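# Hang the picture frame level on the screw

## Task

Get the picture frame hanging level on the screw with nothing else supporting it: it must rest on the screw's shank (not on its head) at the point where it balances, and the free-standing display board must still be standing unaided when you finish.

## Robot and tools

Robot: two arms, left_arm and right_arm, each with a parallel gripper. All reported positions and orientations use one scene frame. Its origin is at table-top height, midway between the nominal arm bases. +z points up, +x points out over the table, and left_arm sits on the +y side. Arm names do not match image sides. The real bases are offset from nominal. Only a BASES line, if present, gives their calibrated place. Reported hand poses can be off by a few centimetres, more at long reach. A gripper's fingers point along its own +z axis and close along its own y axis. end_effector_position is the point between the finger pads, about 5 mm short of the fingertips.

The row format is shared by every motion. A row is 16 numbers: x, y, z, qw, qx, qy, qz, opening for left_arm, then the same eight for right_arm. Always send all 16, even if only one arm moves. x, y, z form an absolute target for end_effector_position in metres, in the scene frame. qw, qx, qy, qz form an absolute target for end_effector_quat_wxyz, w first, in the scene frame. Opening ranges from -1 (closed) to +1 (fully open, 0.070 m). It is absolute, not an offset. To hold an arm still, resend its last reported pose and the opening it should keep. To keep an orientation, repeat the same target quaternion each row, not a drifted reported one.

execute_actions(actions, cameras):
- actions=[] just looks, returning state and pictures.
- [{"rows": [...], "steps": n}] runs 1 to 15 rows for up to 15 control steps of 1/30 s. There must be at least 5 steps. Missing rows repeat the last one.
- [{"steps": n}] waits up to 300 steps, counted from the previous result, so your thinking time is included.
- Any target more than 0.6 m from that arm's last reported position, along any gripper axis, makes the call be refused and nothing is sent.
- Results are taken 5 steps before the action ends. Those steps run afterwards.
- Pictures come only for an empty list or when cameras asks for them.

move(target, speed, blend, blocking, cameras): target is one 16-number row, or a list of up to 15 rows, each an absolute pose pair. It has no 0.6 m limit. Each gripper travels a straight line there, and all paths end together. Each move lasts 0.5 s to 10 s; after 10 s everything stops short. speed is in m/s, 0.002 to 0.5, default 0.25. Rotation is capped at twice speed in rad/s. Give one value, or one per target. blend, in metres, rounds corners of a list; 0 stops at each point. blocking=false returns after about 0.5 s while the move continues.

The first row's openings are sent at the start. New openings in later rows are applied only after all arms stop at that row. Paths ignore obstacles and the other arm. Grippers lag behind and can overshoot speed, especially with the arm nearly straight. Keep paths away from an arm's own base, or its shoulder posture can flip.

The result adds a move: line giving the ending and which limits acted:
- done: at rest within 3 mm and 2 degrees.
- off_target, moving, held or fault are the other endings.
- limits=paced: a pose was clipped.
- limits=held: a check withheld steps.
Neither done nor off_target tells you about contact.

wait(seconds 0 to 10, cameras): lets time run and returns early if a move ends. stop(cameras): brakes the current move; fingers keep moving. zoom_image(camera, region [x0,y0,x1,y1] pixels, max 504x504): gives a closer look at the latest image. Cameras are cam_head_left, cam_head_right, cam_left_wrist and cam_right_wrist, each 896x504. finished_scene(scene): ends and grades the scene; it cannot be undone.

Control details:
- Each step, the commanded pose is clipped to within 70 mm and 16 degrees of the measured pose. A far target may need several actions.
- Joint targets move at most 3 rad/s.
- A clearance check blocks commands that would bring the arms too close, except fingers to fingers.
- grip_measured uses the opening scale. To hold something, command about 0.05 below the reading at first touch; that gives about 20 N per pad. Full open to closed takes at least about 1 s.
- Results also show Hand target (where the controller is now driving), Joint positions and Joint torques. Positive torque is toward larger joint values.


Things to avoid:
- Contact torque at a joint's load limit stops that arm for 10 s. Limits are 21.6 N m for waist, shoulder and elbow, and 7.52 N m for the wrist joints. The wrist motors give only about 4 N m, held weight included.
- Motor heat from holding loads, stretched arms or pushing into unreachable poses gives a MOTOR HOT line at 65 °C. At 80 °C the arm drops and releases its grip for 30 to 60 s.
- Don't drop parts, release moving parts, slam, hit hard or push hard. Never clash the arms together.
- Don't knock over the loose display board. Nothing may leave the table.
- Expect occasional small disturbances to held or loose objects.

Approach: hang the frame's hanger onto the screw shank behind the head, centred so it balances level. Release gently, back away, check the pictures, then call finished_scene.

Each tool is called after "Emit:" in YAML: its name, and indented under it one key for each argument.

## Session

Emit:
execute_actions:
  actions: []
  cameras: ["all"]

Scene clock: 0.00 s of 4500.00 s.
left_arm: end_effector_position=(+0.4202, +0.3387, +0.3327) grip_measured=+0.98 end_effector_quat_wxyz=(+0.569, -0.093, +0.773, -0.263) | right_arm: end_effector_position=(+0.0592, +0.1070, +0.2848) grip_measured=+0.98 end_effector_quat_wxyz=(-0.315, +0.854, -0.247, -0.332)
Joint positions: left_arm=[0.682 1.54 -1.063 -1.578 0.957 1.346 0.069] | right_arm=[1.098 1.584 -1.251 0.984 0.989 -1.935 0.069]
Joint torques (N m): no reading
Motor temperatures (°C): left_arm=[30 31 32 31 35 29] | right_arm=[29 30 32 34 37 31]
Hand target: left_arm +0.4202, +0.3387, +0.3327; +0.569, -0.093, +0.773, -0.263 | right_arm +0.0592, +0.1070, +0.2848; -0.315, +0.854, -0.247, -0.332
camera_calibration:
cam_left_wrist: T_world_to_cam=[[-0.138706, -0.855818, 0.498333, 0.185907], [-0.798703, -0.200837, -0.56722, 0.592892], [0.585521, -0.476697, -0.655687, 0.255288], [0, 0, 0, 1]] pos_world=[0.349855, 0.399872, 0.411046]
cam_right_wrist: T_world_to_cam=[[0.659874, 0.664269, 0.351161, -0.209506], [0.748517, -0.621891, -0.230161, 0.0814786], [0.0654945, 0.414727, -0.907586, 0.32858], [0, 0, 0, 1]] pos_world=[0.0557395, 0.0535684, 0.390538]

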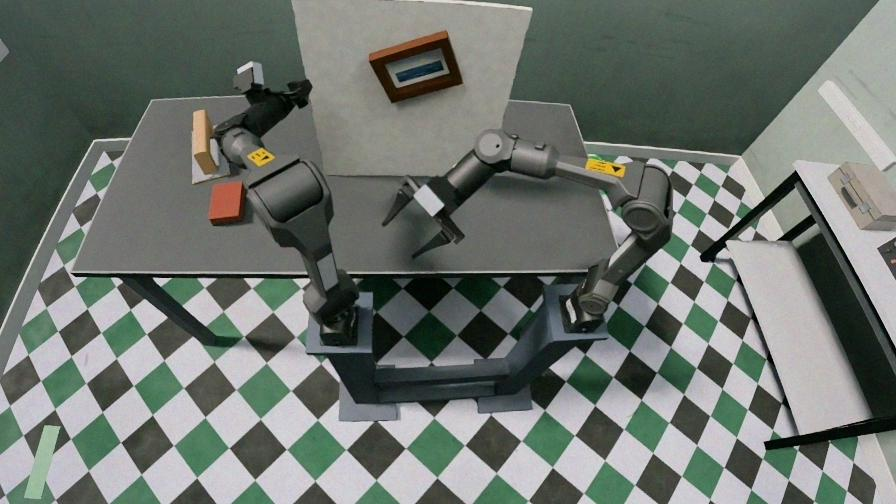

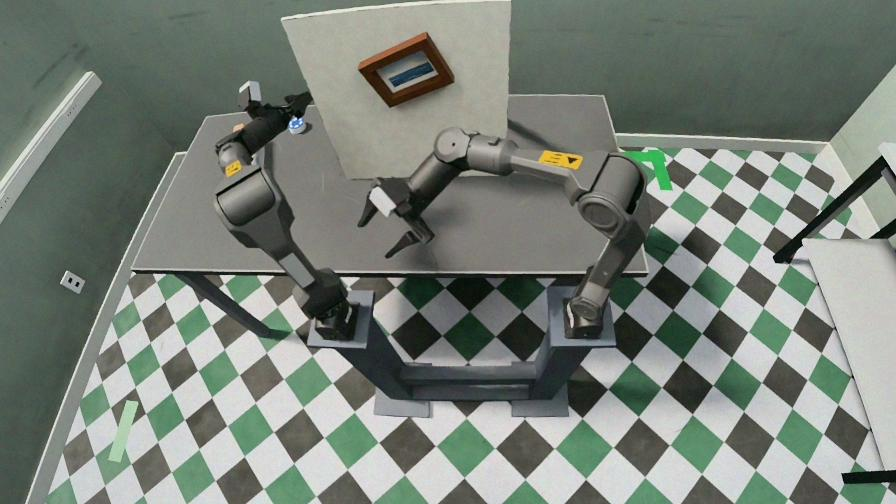

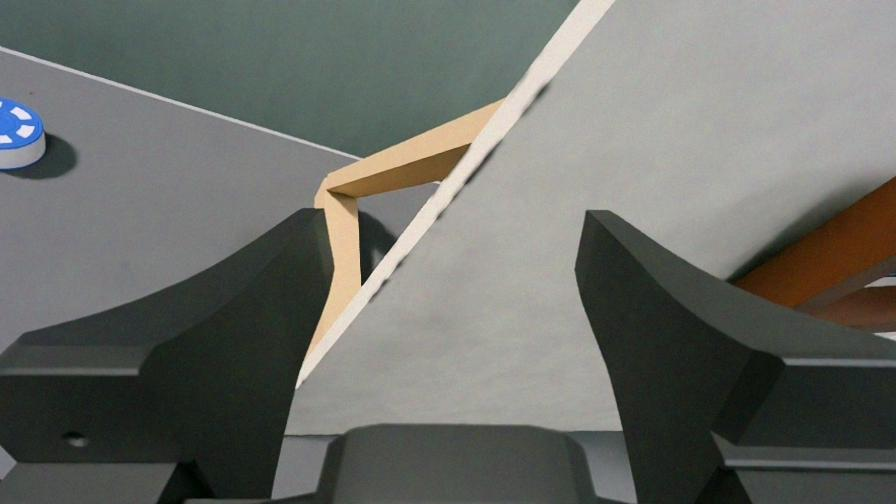

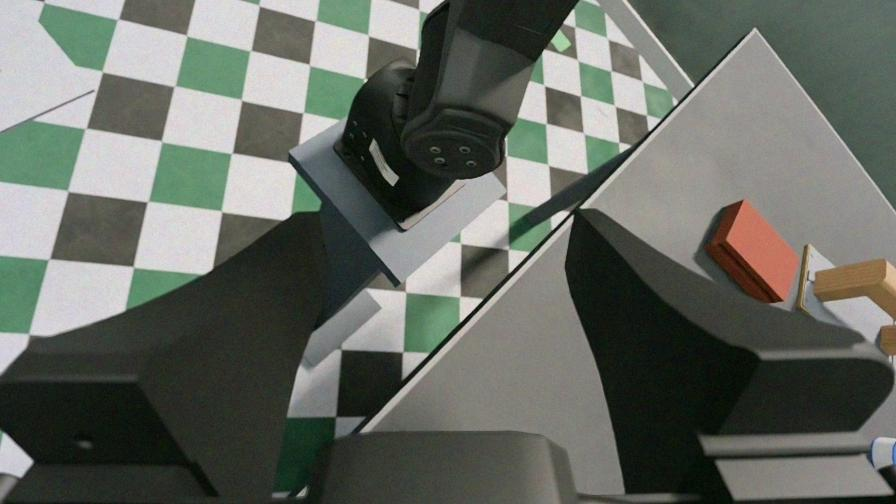

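Emit:
zoom_image:
  camera: "cam_head_left"
  region: [350, 20, 480, 115]

Emit:
zoom_image:
  camera: "cam_head_right"
  region: [340, 20, 470, 115]

Emit:
zoom_image:
  camera: "cam_head_left"
  region: [280, 0, 540, 190]

Emit:
zoom_image:
  camera: "cam_head_right"
  region: [270, 0, 530, 190]

Scaled by 3.877 from the camera's 896x504 image, which has a finer 1280x720 frame.

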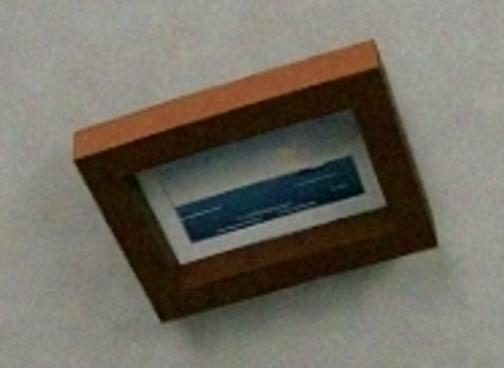

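Scaled by 3.877 from the camera's 896x504 image, which has a finer 1280x720 frame.

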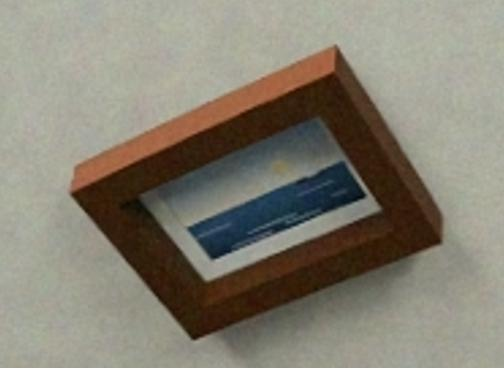

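Scaled by 1.938 from the camera's 896x504 image, which has a finer 1280x720 frame.

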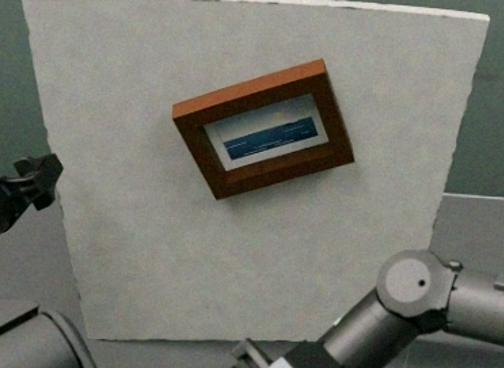

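Scaled by 1.938 from the camera's 896x504 image, which has a finer 1280x720 frame.

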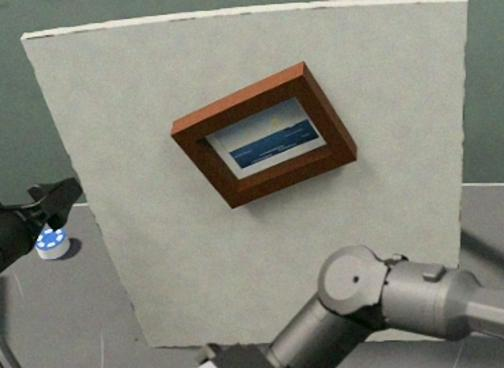

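Emit:
move:
  target:
    - [0.33,0.33,0.37,0.569,-0.093,0.773,-0.263,1.0,0.20,0.02,0.38,0.386,-0.3628,0.5719,0.6264,1.0]
    - [0.30,0.30,0.40,0.569,-0.093,0.773,-0.263,1.0,0.33,-0.19,0.41,0.2876,0.2876,0.6458,0.6458,1.0]
    - [0.30,0.30,0.40,0.569,-0.093,0.773,-0.263,1.0,0.49,-0.215,0.42,0.2876,0.2876,0.6458,0.6458,1.0]
  speed: [0.4,0.4,0.2]
  blend: [0.05,0.04,0]

Scene clock: 11.17 s of 4500.00 s.
left_arm: end_effector_position=(+0.3006, +0.2995, +0.3998) grip_measured=+0.98 end_effector_quat_wxyz=(+0.573, -0.103, +0.773, -0.251) | right_arm: end_effector_position=(+0.4903, -0.2150, +0.4200) grip_measured=+0.98 end_effector_quat_wxyz=(+0.288, +0.288, +0.646, +0.646)
Joint positions: left_arm=[0.95 1.078 -0.939 -1.358 1.222 1.001 0.069] | right_arm=[-0.163 1.679 -1.393 1.721 0.935 -0.249 0.069]
Joint torques (N m): left_arm=[0.26 -2.62 -3.56 -0.85 -0.18 0] | right_arm=[0.59 -7.76 -3.72 0.84 0.17 -0.15]
Motor temperatures (°C): left_arm=[30 31 32 32 35 29] | right_arm=[29 30 33 34 37 31]
Hand target: left_arm +0.3005, +0.2997, +0.3999; +0.574, -0.103, +0.773, -0.251 | right_arm +0.4900, -0.2150, +0.4200; +0.288, +0.288, +0.646, +0.646
Off the commanded pose: left_arm 0.001 m, 2 deg | right_arm 0.000 m, 0 deg.
joint sent to its limit (left arm) — joint 5 (wrist pitch), upper limit.
Kept back: nothing.
move: done
camera_calibration:
cam_left_wrist: T_world_to_cam=[[-0.110695, -0.863357, 0.492303, 0.09862], [-0.791873, -0.222712, -0.568626, 0.532645], [0.600569, -0.452786, -0.659016, 0.340308], [0, 0, 0, 1]] pos_world=[0.228326, 0.357857, 0.478594]
cam_right_wrist: T_world_to_cam=[[-0.0334147, 0.0221925, -0.999195, 0.441467], [-0.982984, 0.179954, 0.0368694, 0.498855], [0.180628, 0.983425, 0.0158018, 0.234625], [0, 0, 0, 1]] pos_world=[0.462738, -0.330304, 0.419012]

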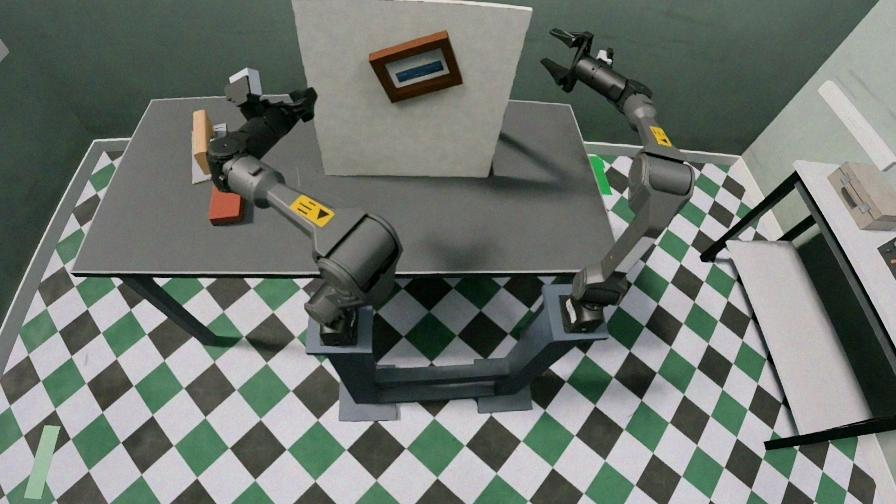

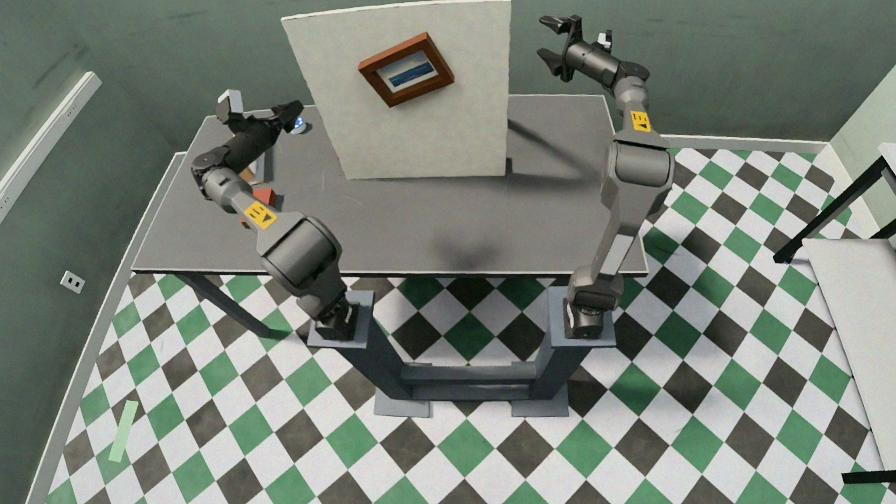

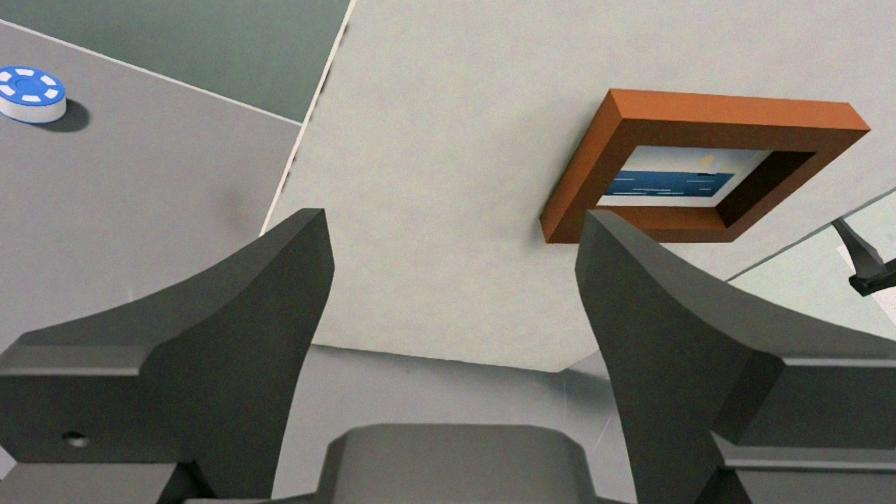

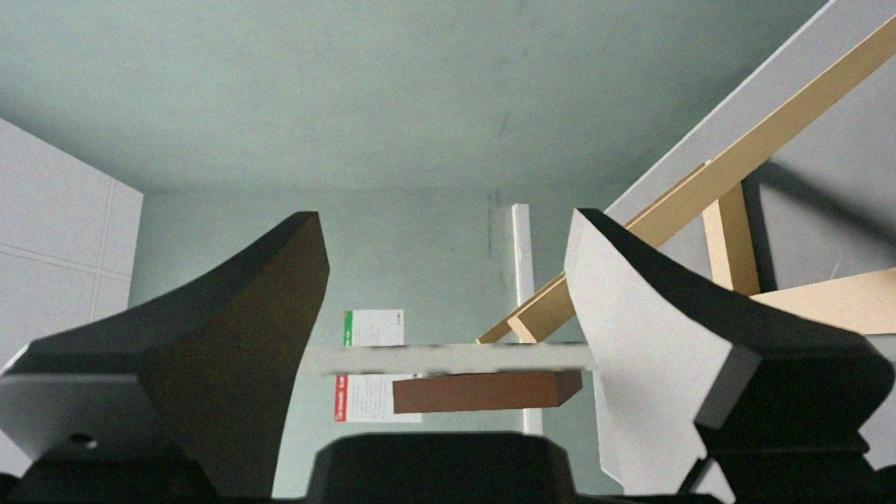

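Emit:
zoom_image:
  camera: "cam_right_wrist"
  region: [380, 335, 600, 425]

Emit:
zoom_image:
  camera: "cam_head_left"
  region: [310, 150, 510, 195]

Scaled by 2.291 from the camera's 896x504 image, which has a finer 1280x720 frame.

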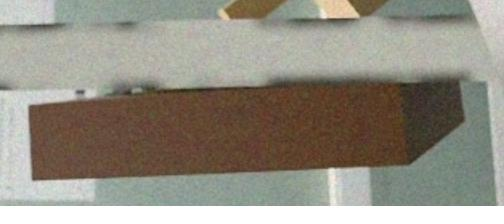

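Scaled by 2.520 from the camera's 896x504 image, which has a finer 1280x720 frame.

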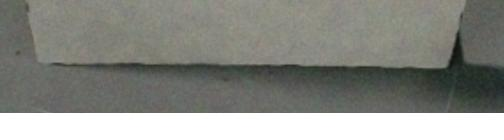

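Emit:
zoom_image:
  camera: "cam_right_wrist"
  region: [400, 362, 450, 392]

Emit:
zoom_image:
  camera: "cam_left_wrist"
  region: [530, 70, 890, 260]

Scaled by 10.080 from the camera's 896x504 image, which has a finer 1280x720 frame.

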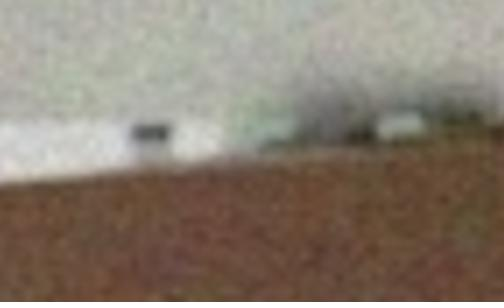

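Scaled by 1.400 from the camera's 896x504 image, which has a finer 1280x720 frame.

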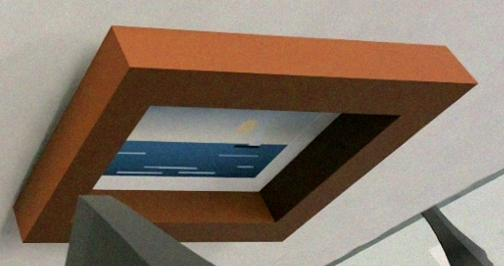

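Emit:
move:
  target:
    - [0.35,0.12,0.43,0.4131,-0.5738,0.3825,-0.5947,0.3,0.467,-0.215,0.42,0.2876,0.2876,0.6458,0.6458,1.0]
    - [0.375,0.095,0.425,0.4131,-0.5738,0.3825,-0.5947,0.3,0.467,-0.215,0.42,0.2876,0.2876,0.6458,0.6458,1.0]
  speed: [0.35,0.1]
  blend: 0.02

Emit:
zoom_image:
  camera: "cam_right_wrist"
  region: [380, 335, 600, 425]

Emit:
zoom_image:
  camera: "cam_right_wrist"
  region: [400, 350, 450, 380]

Scene clock: 15.33 s of 4500.00 s.
left_arm: end_effector_position=(+0.3754, +0.0941, +0.4244) grip_measured=+0.30 end_effector_quat_wxyz=(-0.413, +0.574, -0.383, +0.595) | right_arm: end_effector_position=(+0.4671, -0.2149, +0.4199) grip_measured=+0.98 end_effector_quat_wxyz=(+0.288, +0.288, +0.646, +0.646)
Joint positions: left_arm=[-0.766 1.299 -0.964 -1.272 -0.836 -0.758 0.046] | right_arm=[-0.177 1.6 -1.294 1.729 0.951 -0.269 0.069]
Joint torques (N m): left_arm=[0.57 -5.29 -2.72 0.53 -0.71 0.08] | right_arm=[-0.47 -6.65 -3.91 0.87 0.28 -0.19]
Motor temperatures (°C): left_arm=[30 31 32 32 35 29] | right_arm=[29 30 33 34 37 31]
Hand target: left_arm +0.3750, +0.0950, +0.4250; -0.413, +0.574, -0.383, +0.595 | right_arm +0.4670, -0.2150, +0.4200; +0.288, +0.288, +0.646, +0.646
Off the commanded pose: left_arm 0.001 m, 0 deg | right_arm 0.000 m, 0 deg.
Kept back: nothing.
move: done; blend cut to 0.0179 m at target 1
camera_calibration:
cam_left_wrist: T_world_to_cam=[[-0.0274968, 0.355248, 0.934368, -0.416117], [-0.560384, -0.779511, 0.27988, 0.165485], [0.827777, -0.515908, 0.220509, -0.234088], [0, 0, 0, 1]] pos_world=[0.275066, 0.156054, 0.394108]
cam_right_wrist: T_world_to_cam=[[-0.0334255, 0.0215456, -0.999209, 0.440473], [-0.982951, 0.180152, 0.0367662, 0.476102], [0.180802, 0.983403, 0.0151566, 0.238867], [0, 0, 0, 1]] pos_world=[0.43952, -0.330164, 0.418999]

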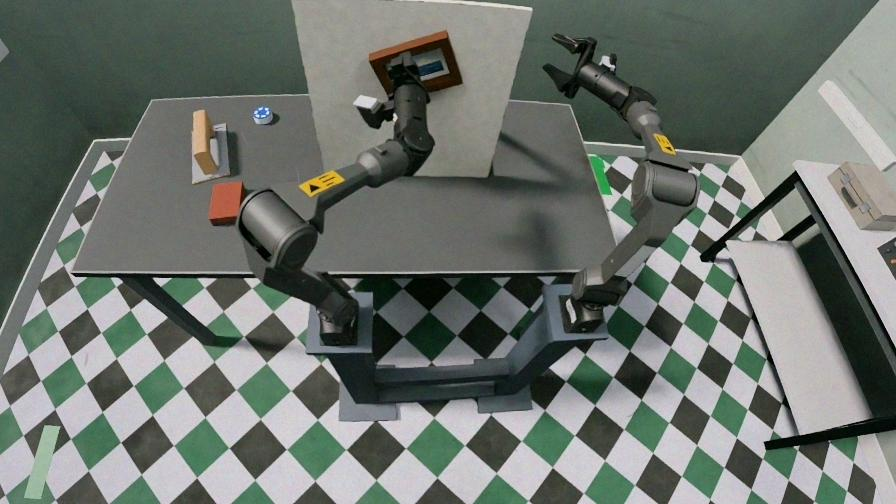

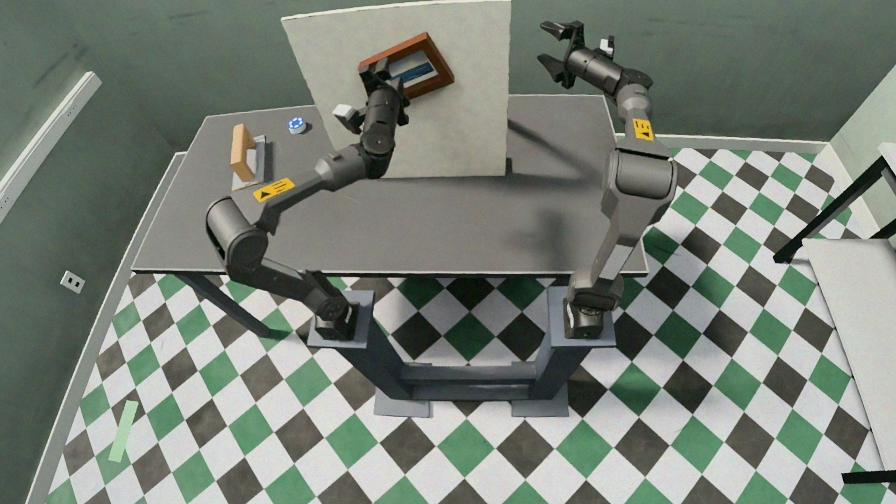

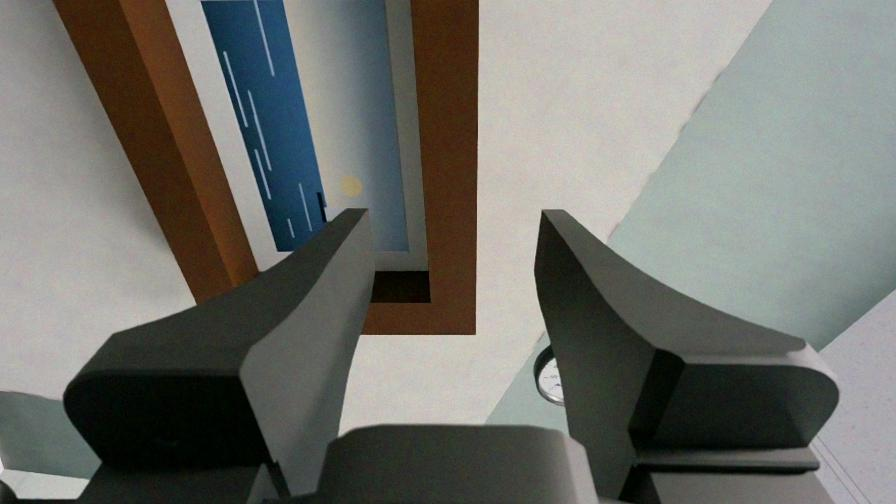

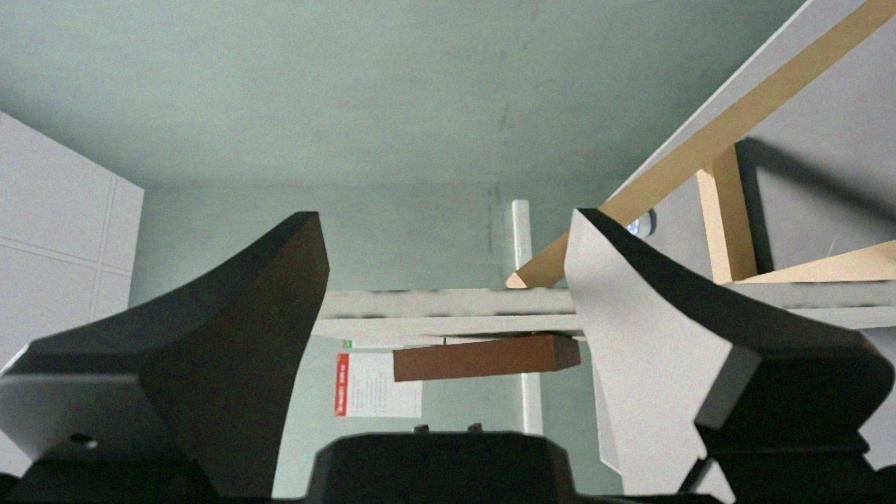

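Scaled by 2.291 from the camera's 896x504 image, which has a finer 1280x720 frame.

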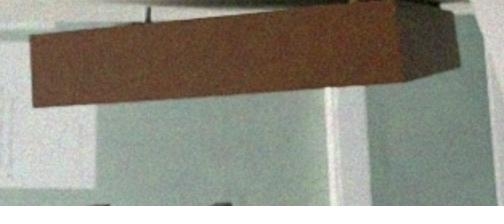

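Scaled by 10.080 from the camera's 896x504 image, which has a finer 1280x720 frame.

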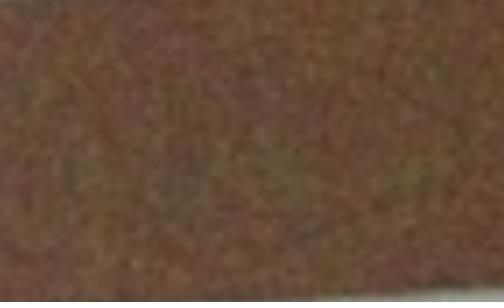

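Emit:
zoom_image:
  camera: "cam_right_wrist"
  region: [420, 318, 480, 354]

Emit:
zoom_image:
  camera: "cam_right_wrist"
  region: [380, 310, 600, 390]

Emit:
zoom_image:
  camera: "cam_head_left"
  region: [360, 25, 470, 110]

Scaled by 8.400 from the camera's 896x504 image, which has a finer 1280x720 frame.

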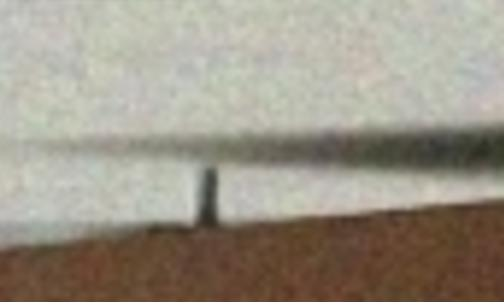

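Scaled by 2.291 from the camera's 896x504 image, which has a finer 1280x720 frame.

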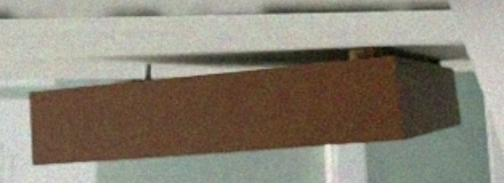

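Scaled by 4.582 from the camera's 896x504 image, which has a finer 1280x720 frame.

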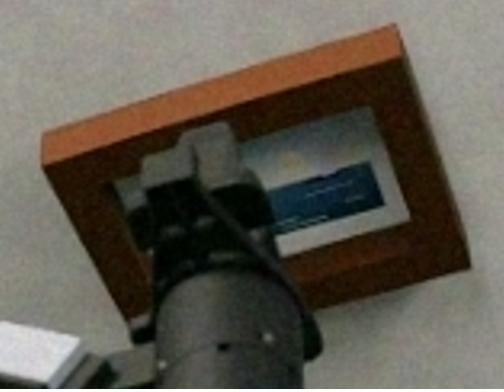

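Emit:
execute_actions:
  actions: []
  cameras: ["all"]

Emit:
zoom_image:
  camera: "cam_right_wrist"
  region: [380, 290, 600, 410]

Emit:
zoom_image:
  camera: "cam_left_wrist"
  region: [300, 100, 620, 400]

Scene clock: 17.23 s of 4500.00 s.
left_arm: end_effector_position=(+0.3750, +0.0944, +0.4248) grip_measured=+0.30 end_effector_quat_wxyz=(-0.413, +0.574, -0.383, +0.595) | right_arm: end_effector_position=(+0.4671, -0.2149, +0.4199) grip_measured=+0.98 end_effector_quat_wxyz=(+0.288, +0.288, +0.646, +0.646)
Joint positions: left_arm=[-0.766 1.297 -0.963 -1.272 -0.836 -0.758 0.045] | right_arm=[-0.177 1.6 -1.294 1.729 0.951 -0.269 0.069]
Joint torques (N m): left_arm=[0.41 -5.15 -2.45 0.51 -0.73 0.04] | right_arm=[-0.25 -5.63 -4.37 0.82 0.2 -0.16]
Motor temperatures (°C): left_arm=[30 31 32 32 35 29] | right_arm=[29 30 33 34 37 31]
Hand target: left_arm +0.3750, +0.0950, +0.4250; -0.413, +0.574, -0.383, +0.595 | right_arm +0.4670, -0.2150, +0.4200; +0.288, +0.288, +0.646, +0.646
Off the commanded pose: left_arm 0.001 m, 0 deg | right_arm 0.000 m, 0 deg.
Steps of this call (1-57: nothing new was sent). Readings (end_effector_position of left_arm | right_arm):
1: (+0.3752, +0.0942, +0.4248) | (+0.4671, -0.2149, +0.4199)
2: (+0.3752, +0.0942, +0.4248) | (+0.4671, -0.2149, +0.4199)
4: (+0.3752, +0.0942, +0.4248) | (+0.4671, -0.2149, +0.4199)
8: (+0.3751, +0.0944, +0.4251) | (+0.4671, -0.2149, +0.4199)
57: the state above
camera_calibration:
cam_left_wrist: T_world_to_cam=[[-0.0281749, 0.355907, 0.934096, -0.416258], [-0.560587, -0.779313, 0.280023, 0.165459], [0.827616, -0.515752, 0.221474, -0.234048], [0, 0, 0, 1]] pos_world=[0.274727, 0.156383, 0.394328]
cam_right_wrist: T_world_to_cam=[[-0.0334255, 0.0215456, -0.999209, 0.440473], [-0.982951, 0.180152, 0.0367662, 0.476102], [0.180802, 0.983403, 0.0151566, 0.238867], [0, 0, 0, 1]] pos_world=[0.43952, -0.330164, 0.418999]

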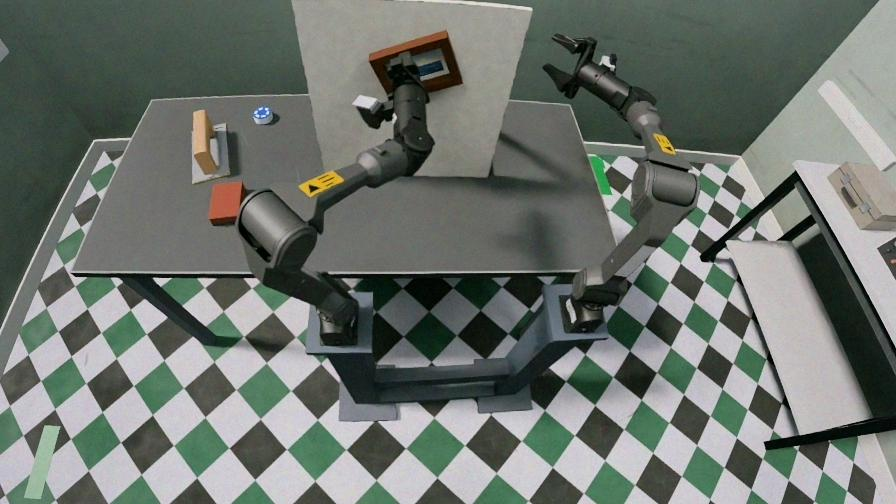

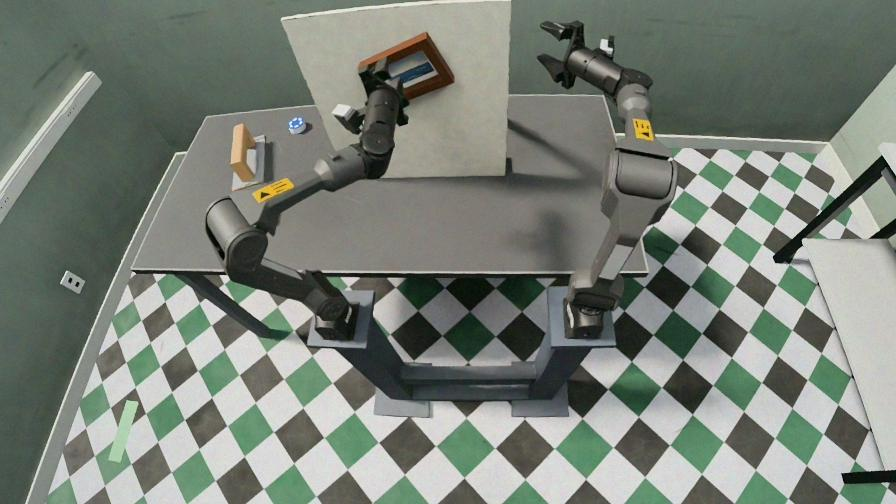

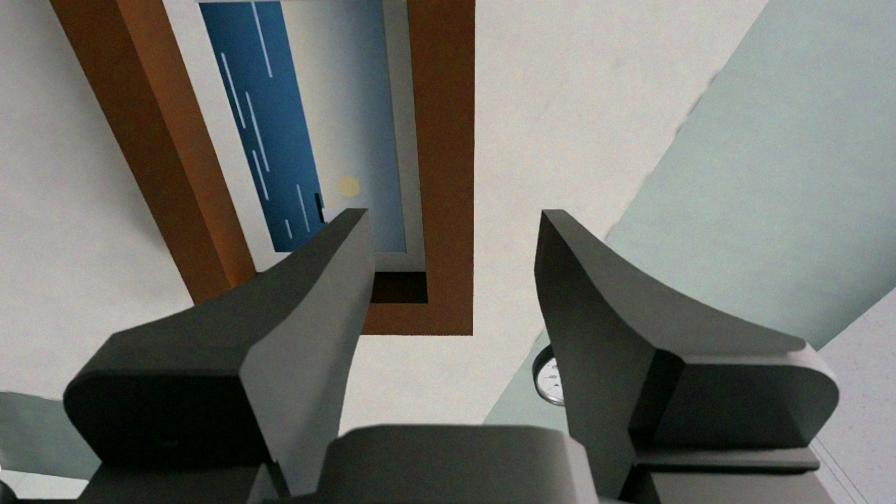

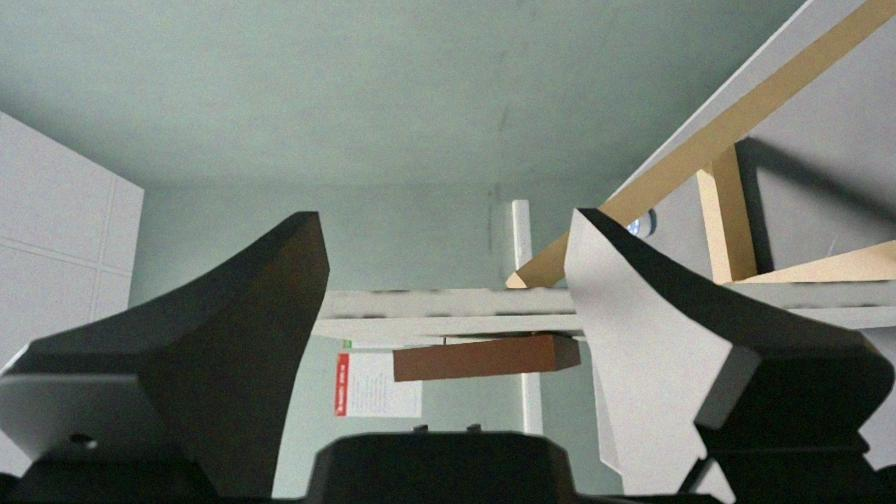

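Scaled by 2.291 from the camera's 896x504 image, which has a finer 1280x720 frame.

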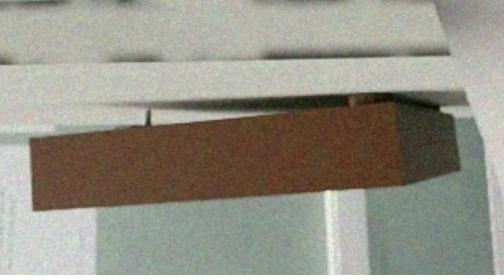

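Scaled by 1.575 from the camera's 896x504 image, which has a finer 1280x720 frame.

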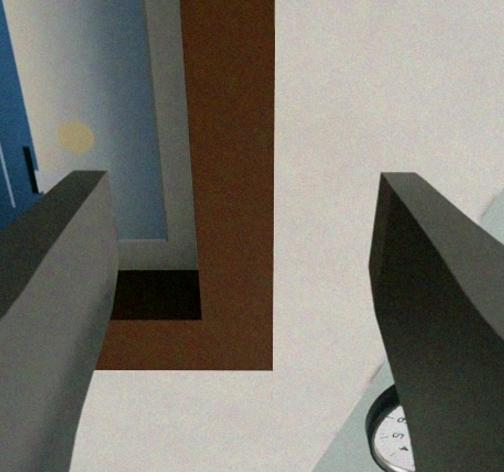

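Emit:
move:
  target: [0.375, 0.095, 0.425, 0.4131, -0.5738, 0.3825, -0.5947, 0.1, 0.467, -0.215, 0.51, 0.2876, 0.2876, 0.6458, 0.6458, 1.0]
  speed: 0.08
  cameras: ["cam_right_wrist", "cam_left_wrist"]

Emit:
zoom_image:
  camera: "cam_right_wrist"
  region: [440, 290, 660, 410]

Scene clock: 20.10 s of 4500.00 s.
left_arm: end_effector_position=(+0.3750, +0.0944, +0.4248) grip_measured=+0.10 end_effector_quat_wxyz=(-0.413, +0.574, -0.383, +0.595) | right_arm: end_effector_position=(+0.4669, -0.2148, +0.5105) grip_measured=+0.98 end_effector_quat_wxyz=(+0.288, +0.287, +0.646, +0.646)
Joint positions: left_arm=[-0.766 1.297 -0.963 -1.272 -0.836 -0.758 0.038] | right_arm=[-0.177 1.616 -1.675 1.464 0.942 0.181 0.069]
Joint torques (N m): left_arm=[0.43 -5.3 -2.47 0.54 -0.73 0.01] | right_arm=[0.06 -5.26 -3.61 0.93 -0.05 -0.19]
Motor temperatures (°C): left_arm=[30 31 32 32 35 29] | right_arm=[29 30 33 34 37 31]
Hand target: left_arm +0.3750, +0.0950, +0.4250; -0.413, +0.574, -0.383, +0.595 | right_arm +0.4670, -0.2150, +0.5100; +0.288, +0.288, +0.646, +0.646
Off the commanded pose: left_arm 0.001 m, 0 deg | right_arm 0.001 m, 0 deg.
Kept back: nothing.
move: done
camera_calibration:
cam_left_wrist: T_world_to_cam=[[-0.0281749, 0.355907, 0.934096, -0.416258], [-0.560587, -0.779313, 0.280023, 0.165459], [0.827616, -0.515752, 0.221474, -0.234048], [0, 0, 0, 1]] pos_world=[0.274727, 0.156383, 0.394328]
cam_right_wrist: T_world_to_cam=[[-0.0323072, 0.0216901, -0.999243, 0.530462], [-0.983072, 0.17971, 0.0356852, 0.473035], [0.180348, 0.983481, 0.015517, 0.237475], [0, 0, 0, 1]] pos_world=[0.439337, -0.330067, 0.509494]
Images, in order (width x height): cam_left_wrist 896x504, cam_right_wrist 896x504.

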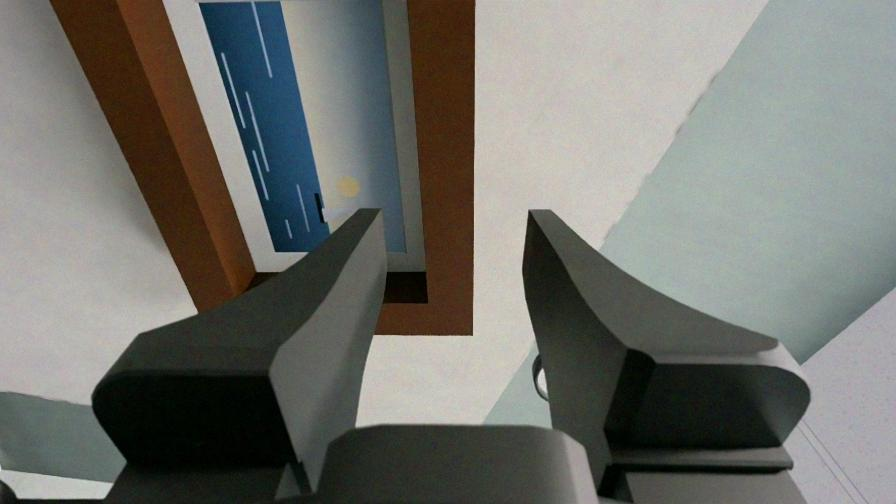

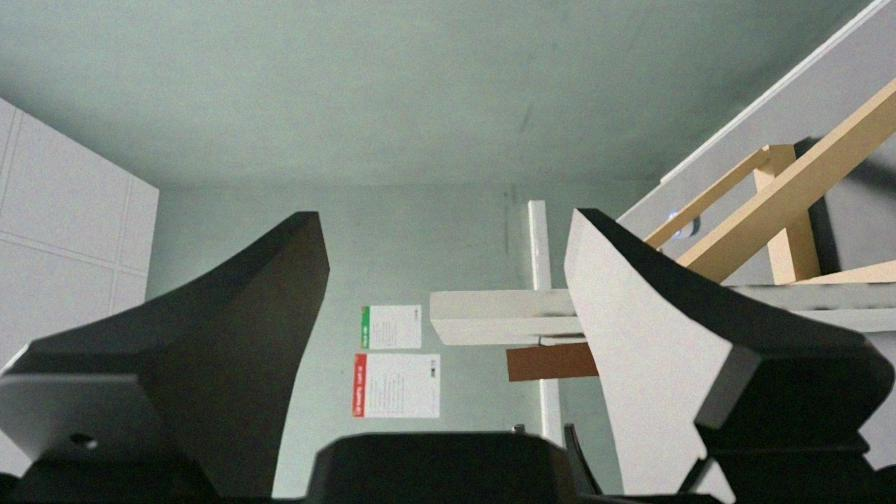

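Scaled by 2.291 from the camera's 896x504 image, which has a finer 1280x720 frame.

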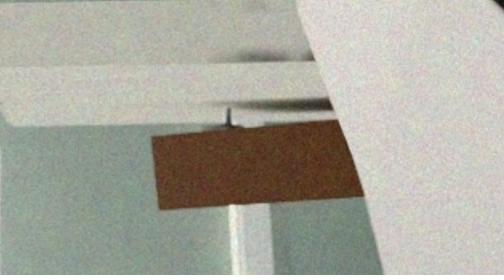

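Emit:
zoom_image:
  camera: "cam_right_wrist"
  region: [510, 318, 570, 354]

Scaled by 8.400 from the camera's 896x504 image, which has a finer 1280x720 frame.

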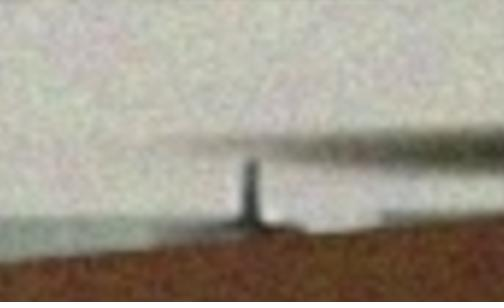

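Emit:
move:
  target:
    - [0.375, 0.095, 0.425, 0.4131, -0.5738, 0.3825, -0.5947, 0.05, 0.467, -0.215, 0.42, 0.2876, 0.2876, 0.6458, 0.6458, 1.0]
    - [0.425, 0.095, 0.425, 0.4131, -0.5738, 0.3825, -0.5947, 0.05, 0.467, -0.215, 0.42, 0.2876, 0.2876, 0.6458, 0.6458, 1.0]
  speed: [0.08, 0.05]
  cameras: ["cam_right_wrist", "cam_left_wrist"]

Emit:
zoom_image:
  camera: "cam_left_wrist"
  region: [300, 100, 620, 400]

Emit:
zoom_image:
  camera: "cam_right_wrist"
  region: [380, 310, 600, 430]

Scene clock: 26.07 s of 4500.00 s.
left_arm: end_effector_position=(+0.4254, +0.0950, +0.4248) grip_measured=+0.05 end_effector_quat_wxyz=(-0.413, +0.574, -0.383, +0.595) | right_arm: end_effector_position=(+0.4672, -0.2149, +0.4199) grip_measured=+0.98 end_effector_quat_wxyz=(+0.288, +0.288, +0.646, +0.646)
Joint positions: left_arm=[-0.623 1.434 -1.09 -1.178 -0.71 -0.839 0.037] | right_arm=[-0.177 1.6 -1.294 1.73 0.951 -0.269 0.069]
Joint torques (N m): left_arm=[-0.59 -5.52 -2.77 0.51 -0.8 0.03] | right_arm=[0.32 -7.1 -4.73 0.68 0.22 0.17]
Motor temperatures (°C): left_arm=[30 31 32 32 35 29] | right_arm=[29 30 33 34 37 31]
Hand target: left_arm +0.4250, +0.0950, +0.4250; -0.413, +0.574, -0.383, +0.595 | right_arm +0.4670, -0.2150, +0.4200; +0.288, +0.288, +0.646, +0.646
Off the commanded pose: left_arm 0.000 m, 0 deg | right_arm 0.000 m, 0 deg.
Kept back: nothing.
move: done
camera_calibration:
cam_left_wrist: T_world_to_cam=[[-0.0288137, 0.35582, 0.93411, -0.414837], [-0.559426, -0.780181, 0.279929, 0.193731], [0.828379, -0.5145, 0.221535, -0.27593], [0, 0, 0, 1]] pos_world=[0.325, 0.156786, 0.394401]
cam_right_wrist: T_world_to_cam=[[-0.0333014, 0.0222024, -0.999199, 0.440521], [-0.982929, 0.180272, 0.0367648, 0.47619], [0.180944, 0.983366, 0.0158201, 0.238536], [0, 0, 0, 1]] pos_world=[0.43957, -0.330192, 0.418888]
Images, in order (width x height): cam_left_wrist 896x504, cam_right_wrist 896x504.

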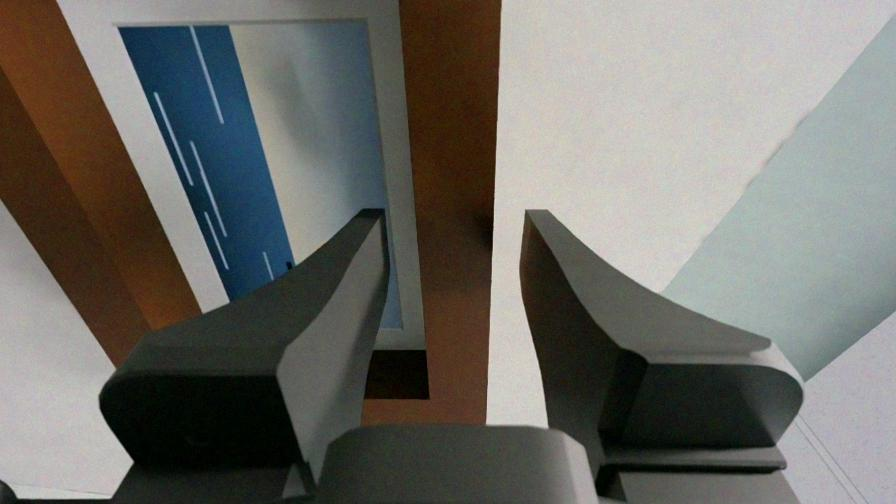

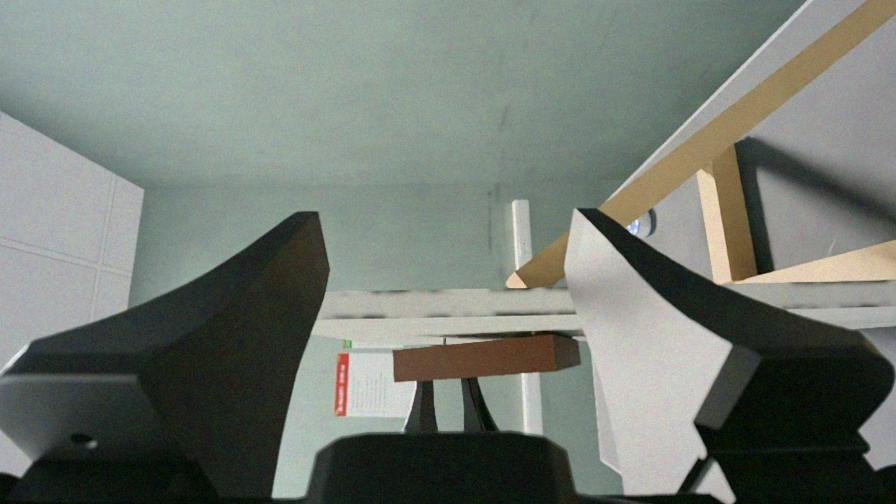

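Scaled by 1.575 from the camera's 896x504 image, which has a finer 1280x720 frame.

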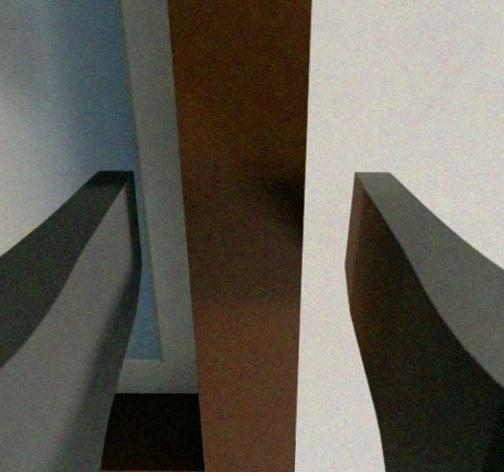

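Scaled by 2.291 from the camera's 896x504 image, which has a finer 1280x720 frame.

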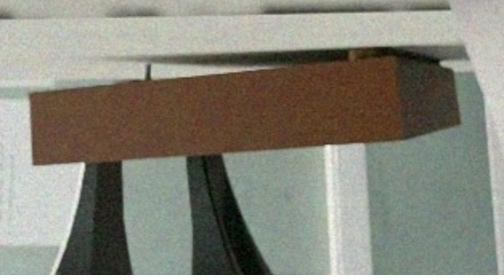

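Emit:
move:
  target: [0.438, 0.095, 0.425, 0.4131, -0.5738, 0.3825, -0.5947, 0.05, 0.467, -0.215, 0.42, 0.2876, 0.2876, 0.6458, 0.6458, 1.0]
  speed: 0.03
  cameras: ["cam_right_wrist", "cam_left_wrist"]

Emit:
zoom_image:
  camera: "cam_left_wrist"
  region: [300, 150, 620, 450]

Emit:
zoom_image:
  camera: "cam_right_wrist"
  region: [380, 310, 600, 430]

Emit:
zoom_image:
  camera: "cam_head_right"
  region: [320, 0, 520, 120]

Scene clock: 27.87 s of 4500.00 s.
left_arm: end_effector_position=(+0.4381, +0.0950, +0.4251) grip_measured=+0.05 end_effector_quat_wxyz=(-0.413, +0.574, -0.383, +0.595) | right_arm: end_effector_position=(+0.4672, -0.2149, +0.4199) grip_measured=+0.98 end_effector_quat_wxyz=(+0.288, +0.288, +0.646, +0.646)
Joint positions: left_arm=[-0.594 1.47 -1.127 -1.158 -0.684 -0.854 0.037] | right_arm=[-0.177 1.6 -1.294 1.73 0.951 -0.269 0.069]
Joint torques (N m): left_arm=[0.19 -4.96 -3.38 0.62 -0.65 -0.07] | right_arm=[0.4 -7.05 -4.73 0.7 0.13 0.15]
Motor temperatures (°C): left_arm=[30 31 32 32 35 29] | right_arm=[29 31 33 34 37 31]
Hand target: left_arm +0.4380, +0.0950, +0.4250; -0.413, +0.574, -0.383, +0.595 | right_arm +0.4670, -0.2150, +0.4200; +0.288, +0.288, +0.646, +0.646
Off the commanded pose: left_arm 0.000 m, 0 deg | right_arm 0.000 m, 0 deg.
Kept back: nothing.
move: done
camera_calibration:
cam_left_wrist: T_world_to_cam=[[-0.0291888, 0.355162, 0.934349, -0.414565], [-0.559715, -0.780268, 0.279107, 0.201227], [0.828171, -0.514823, 0.221565, -0.286369], [0, 0, 0, 1]] pos_world=[0.337692, 0.156819, 0.394634]
cam_right_wrist: T_world_to_cam=[[-0.0333014, 0.0222024, -0.999199, 0.440521], [-0.982929, 0.180272, 0.0367648, 0.47619], [0.180944, 0.983366, 0.0158201, 0.238536], [0, 0, 0, 1]] pos_world=[0.43957, -0.330192, 0.418888]
Images, in order (width x height): cam_left_wrist 896x504, cam_right_wrist 896x504.

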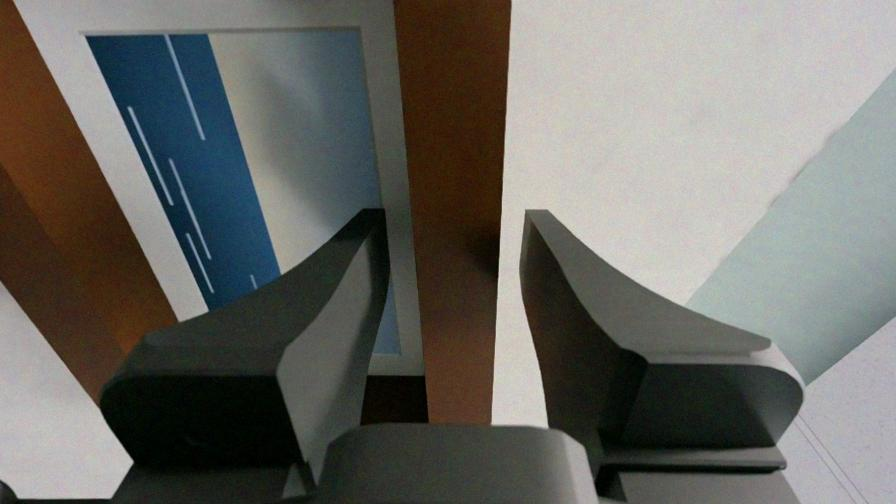

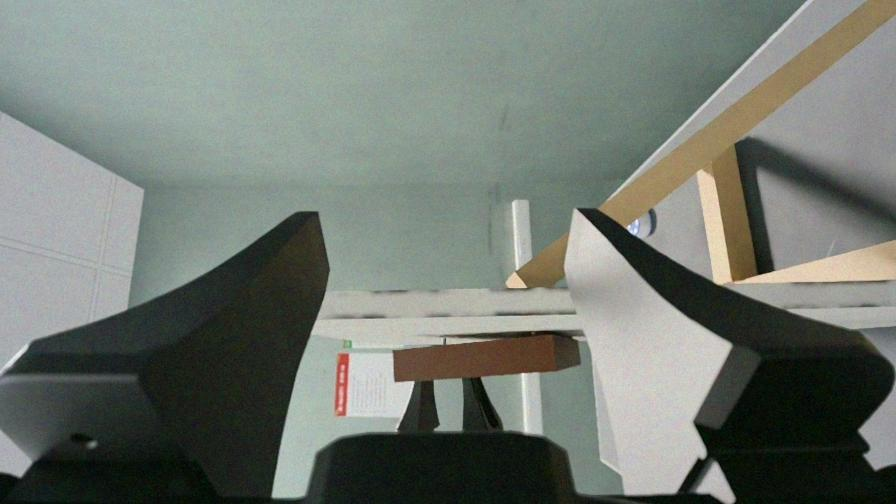

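Scaled by 1.575 from the camera's 896x504 image, which has a finer 1280x720 frame.

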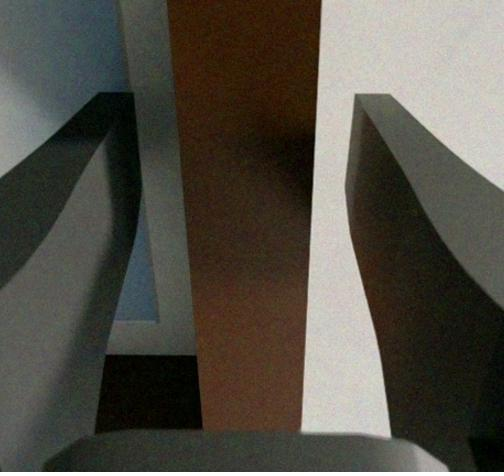

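Scaled by 2.291 from the camera's 896x504 image, which has a finer 1280x720 frame.

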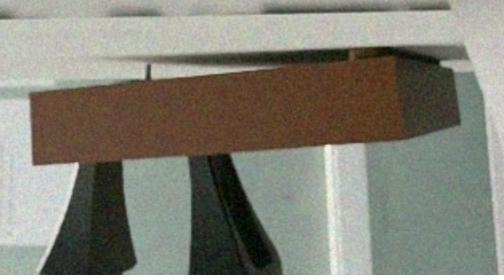

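This scene's latest camera images include none from cam_head_right. They are from: cam_left_wrist, cam_right_wrist. cam_head_right's image comes with the result of a call that names it in "cameras".


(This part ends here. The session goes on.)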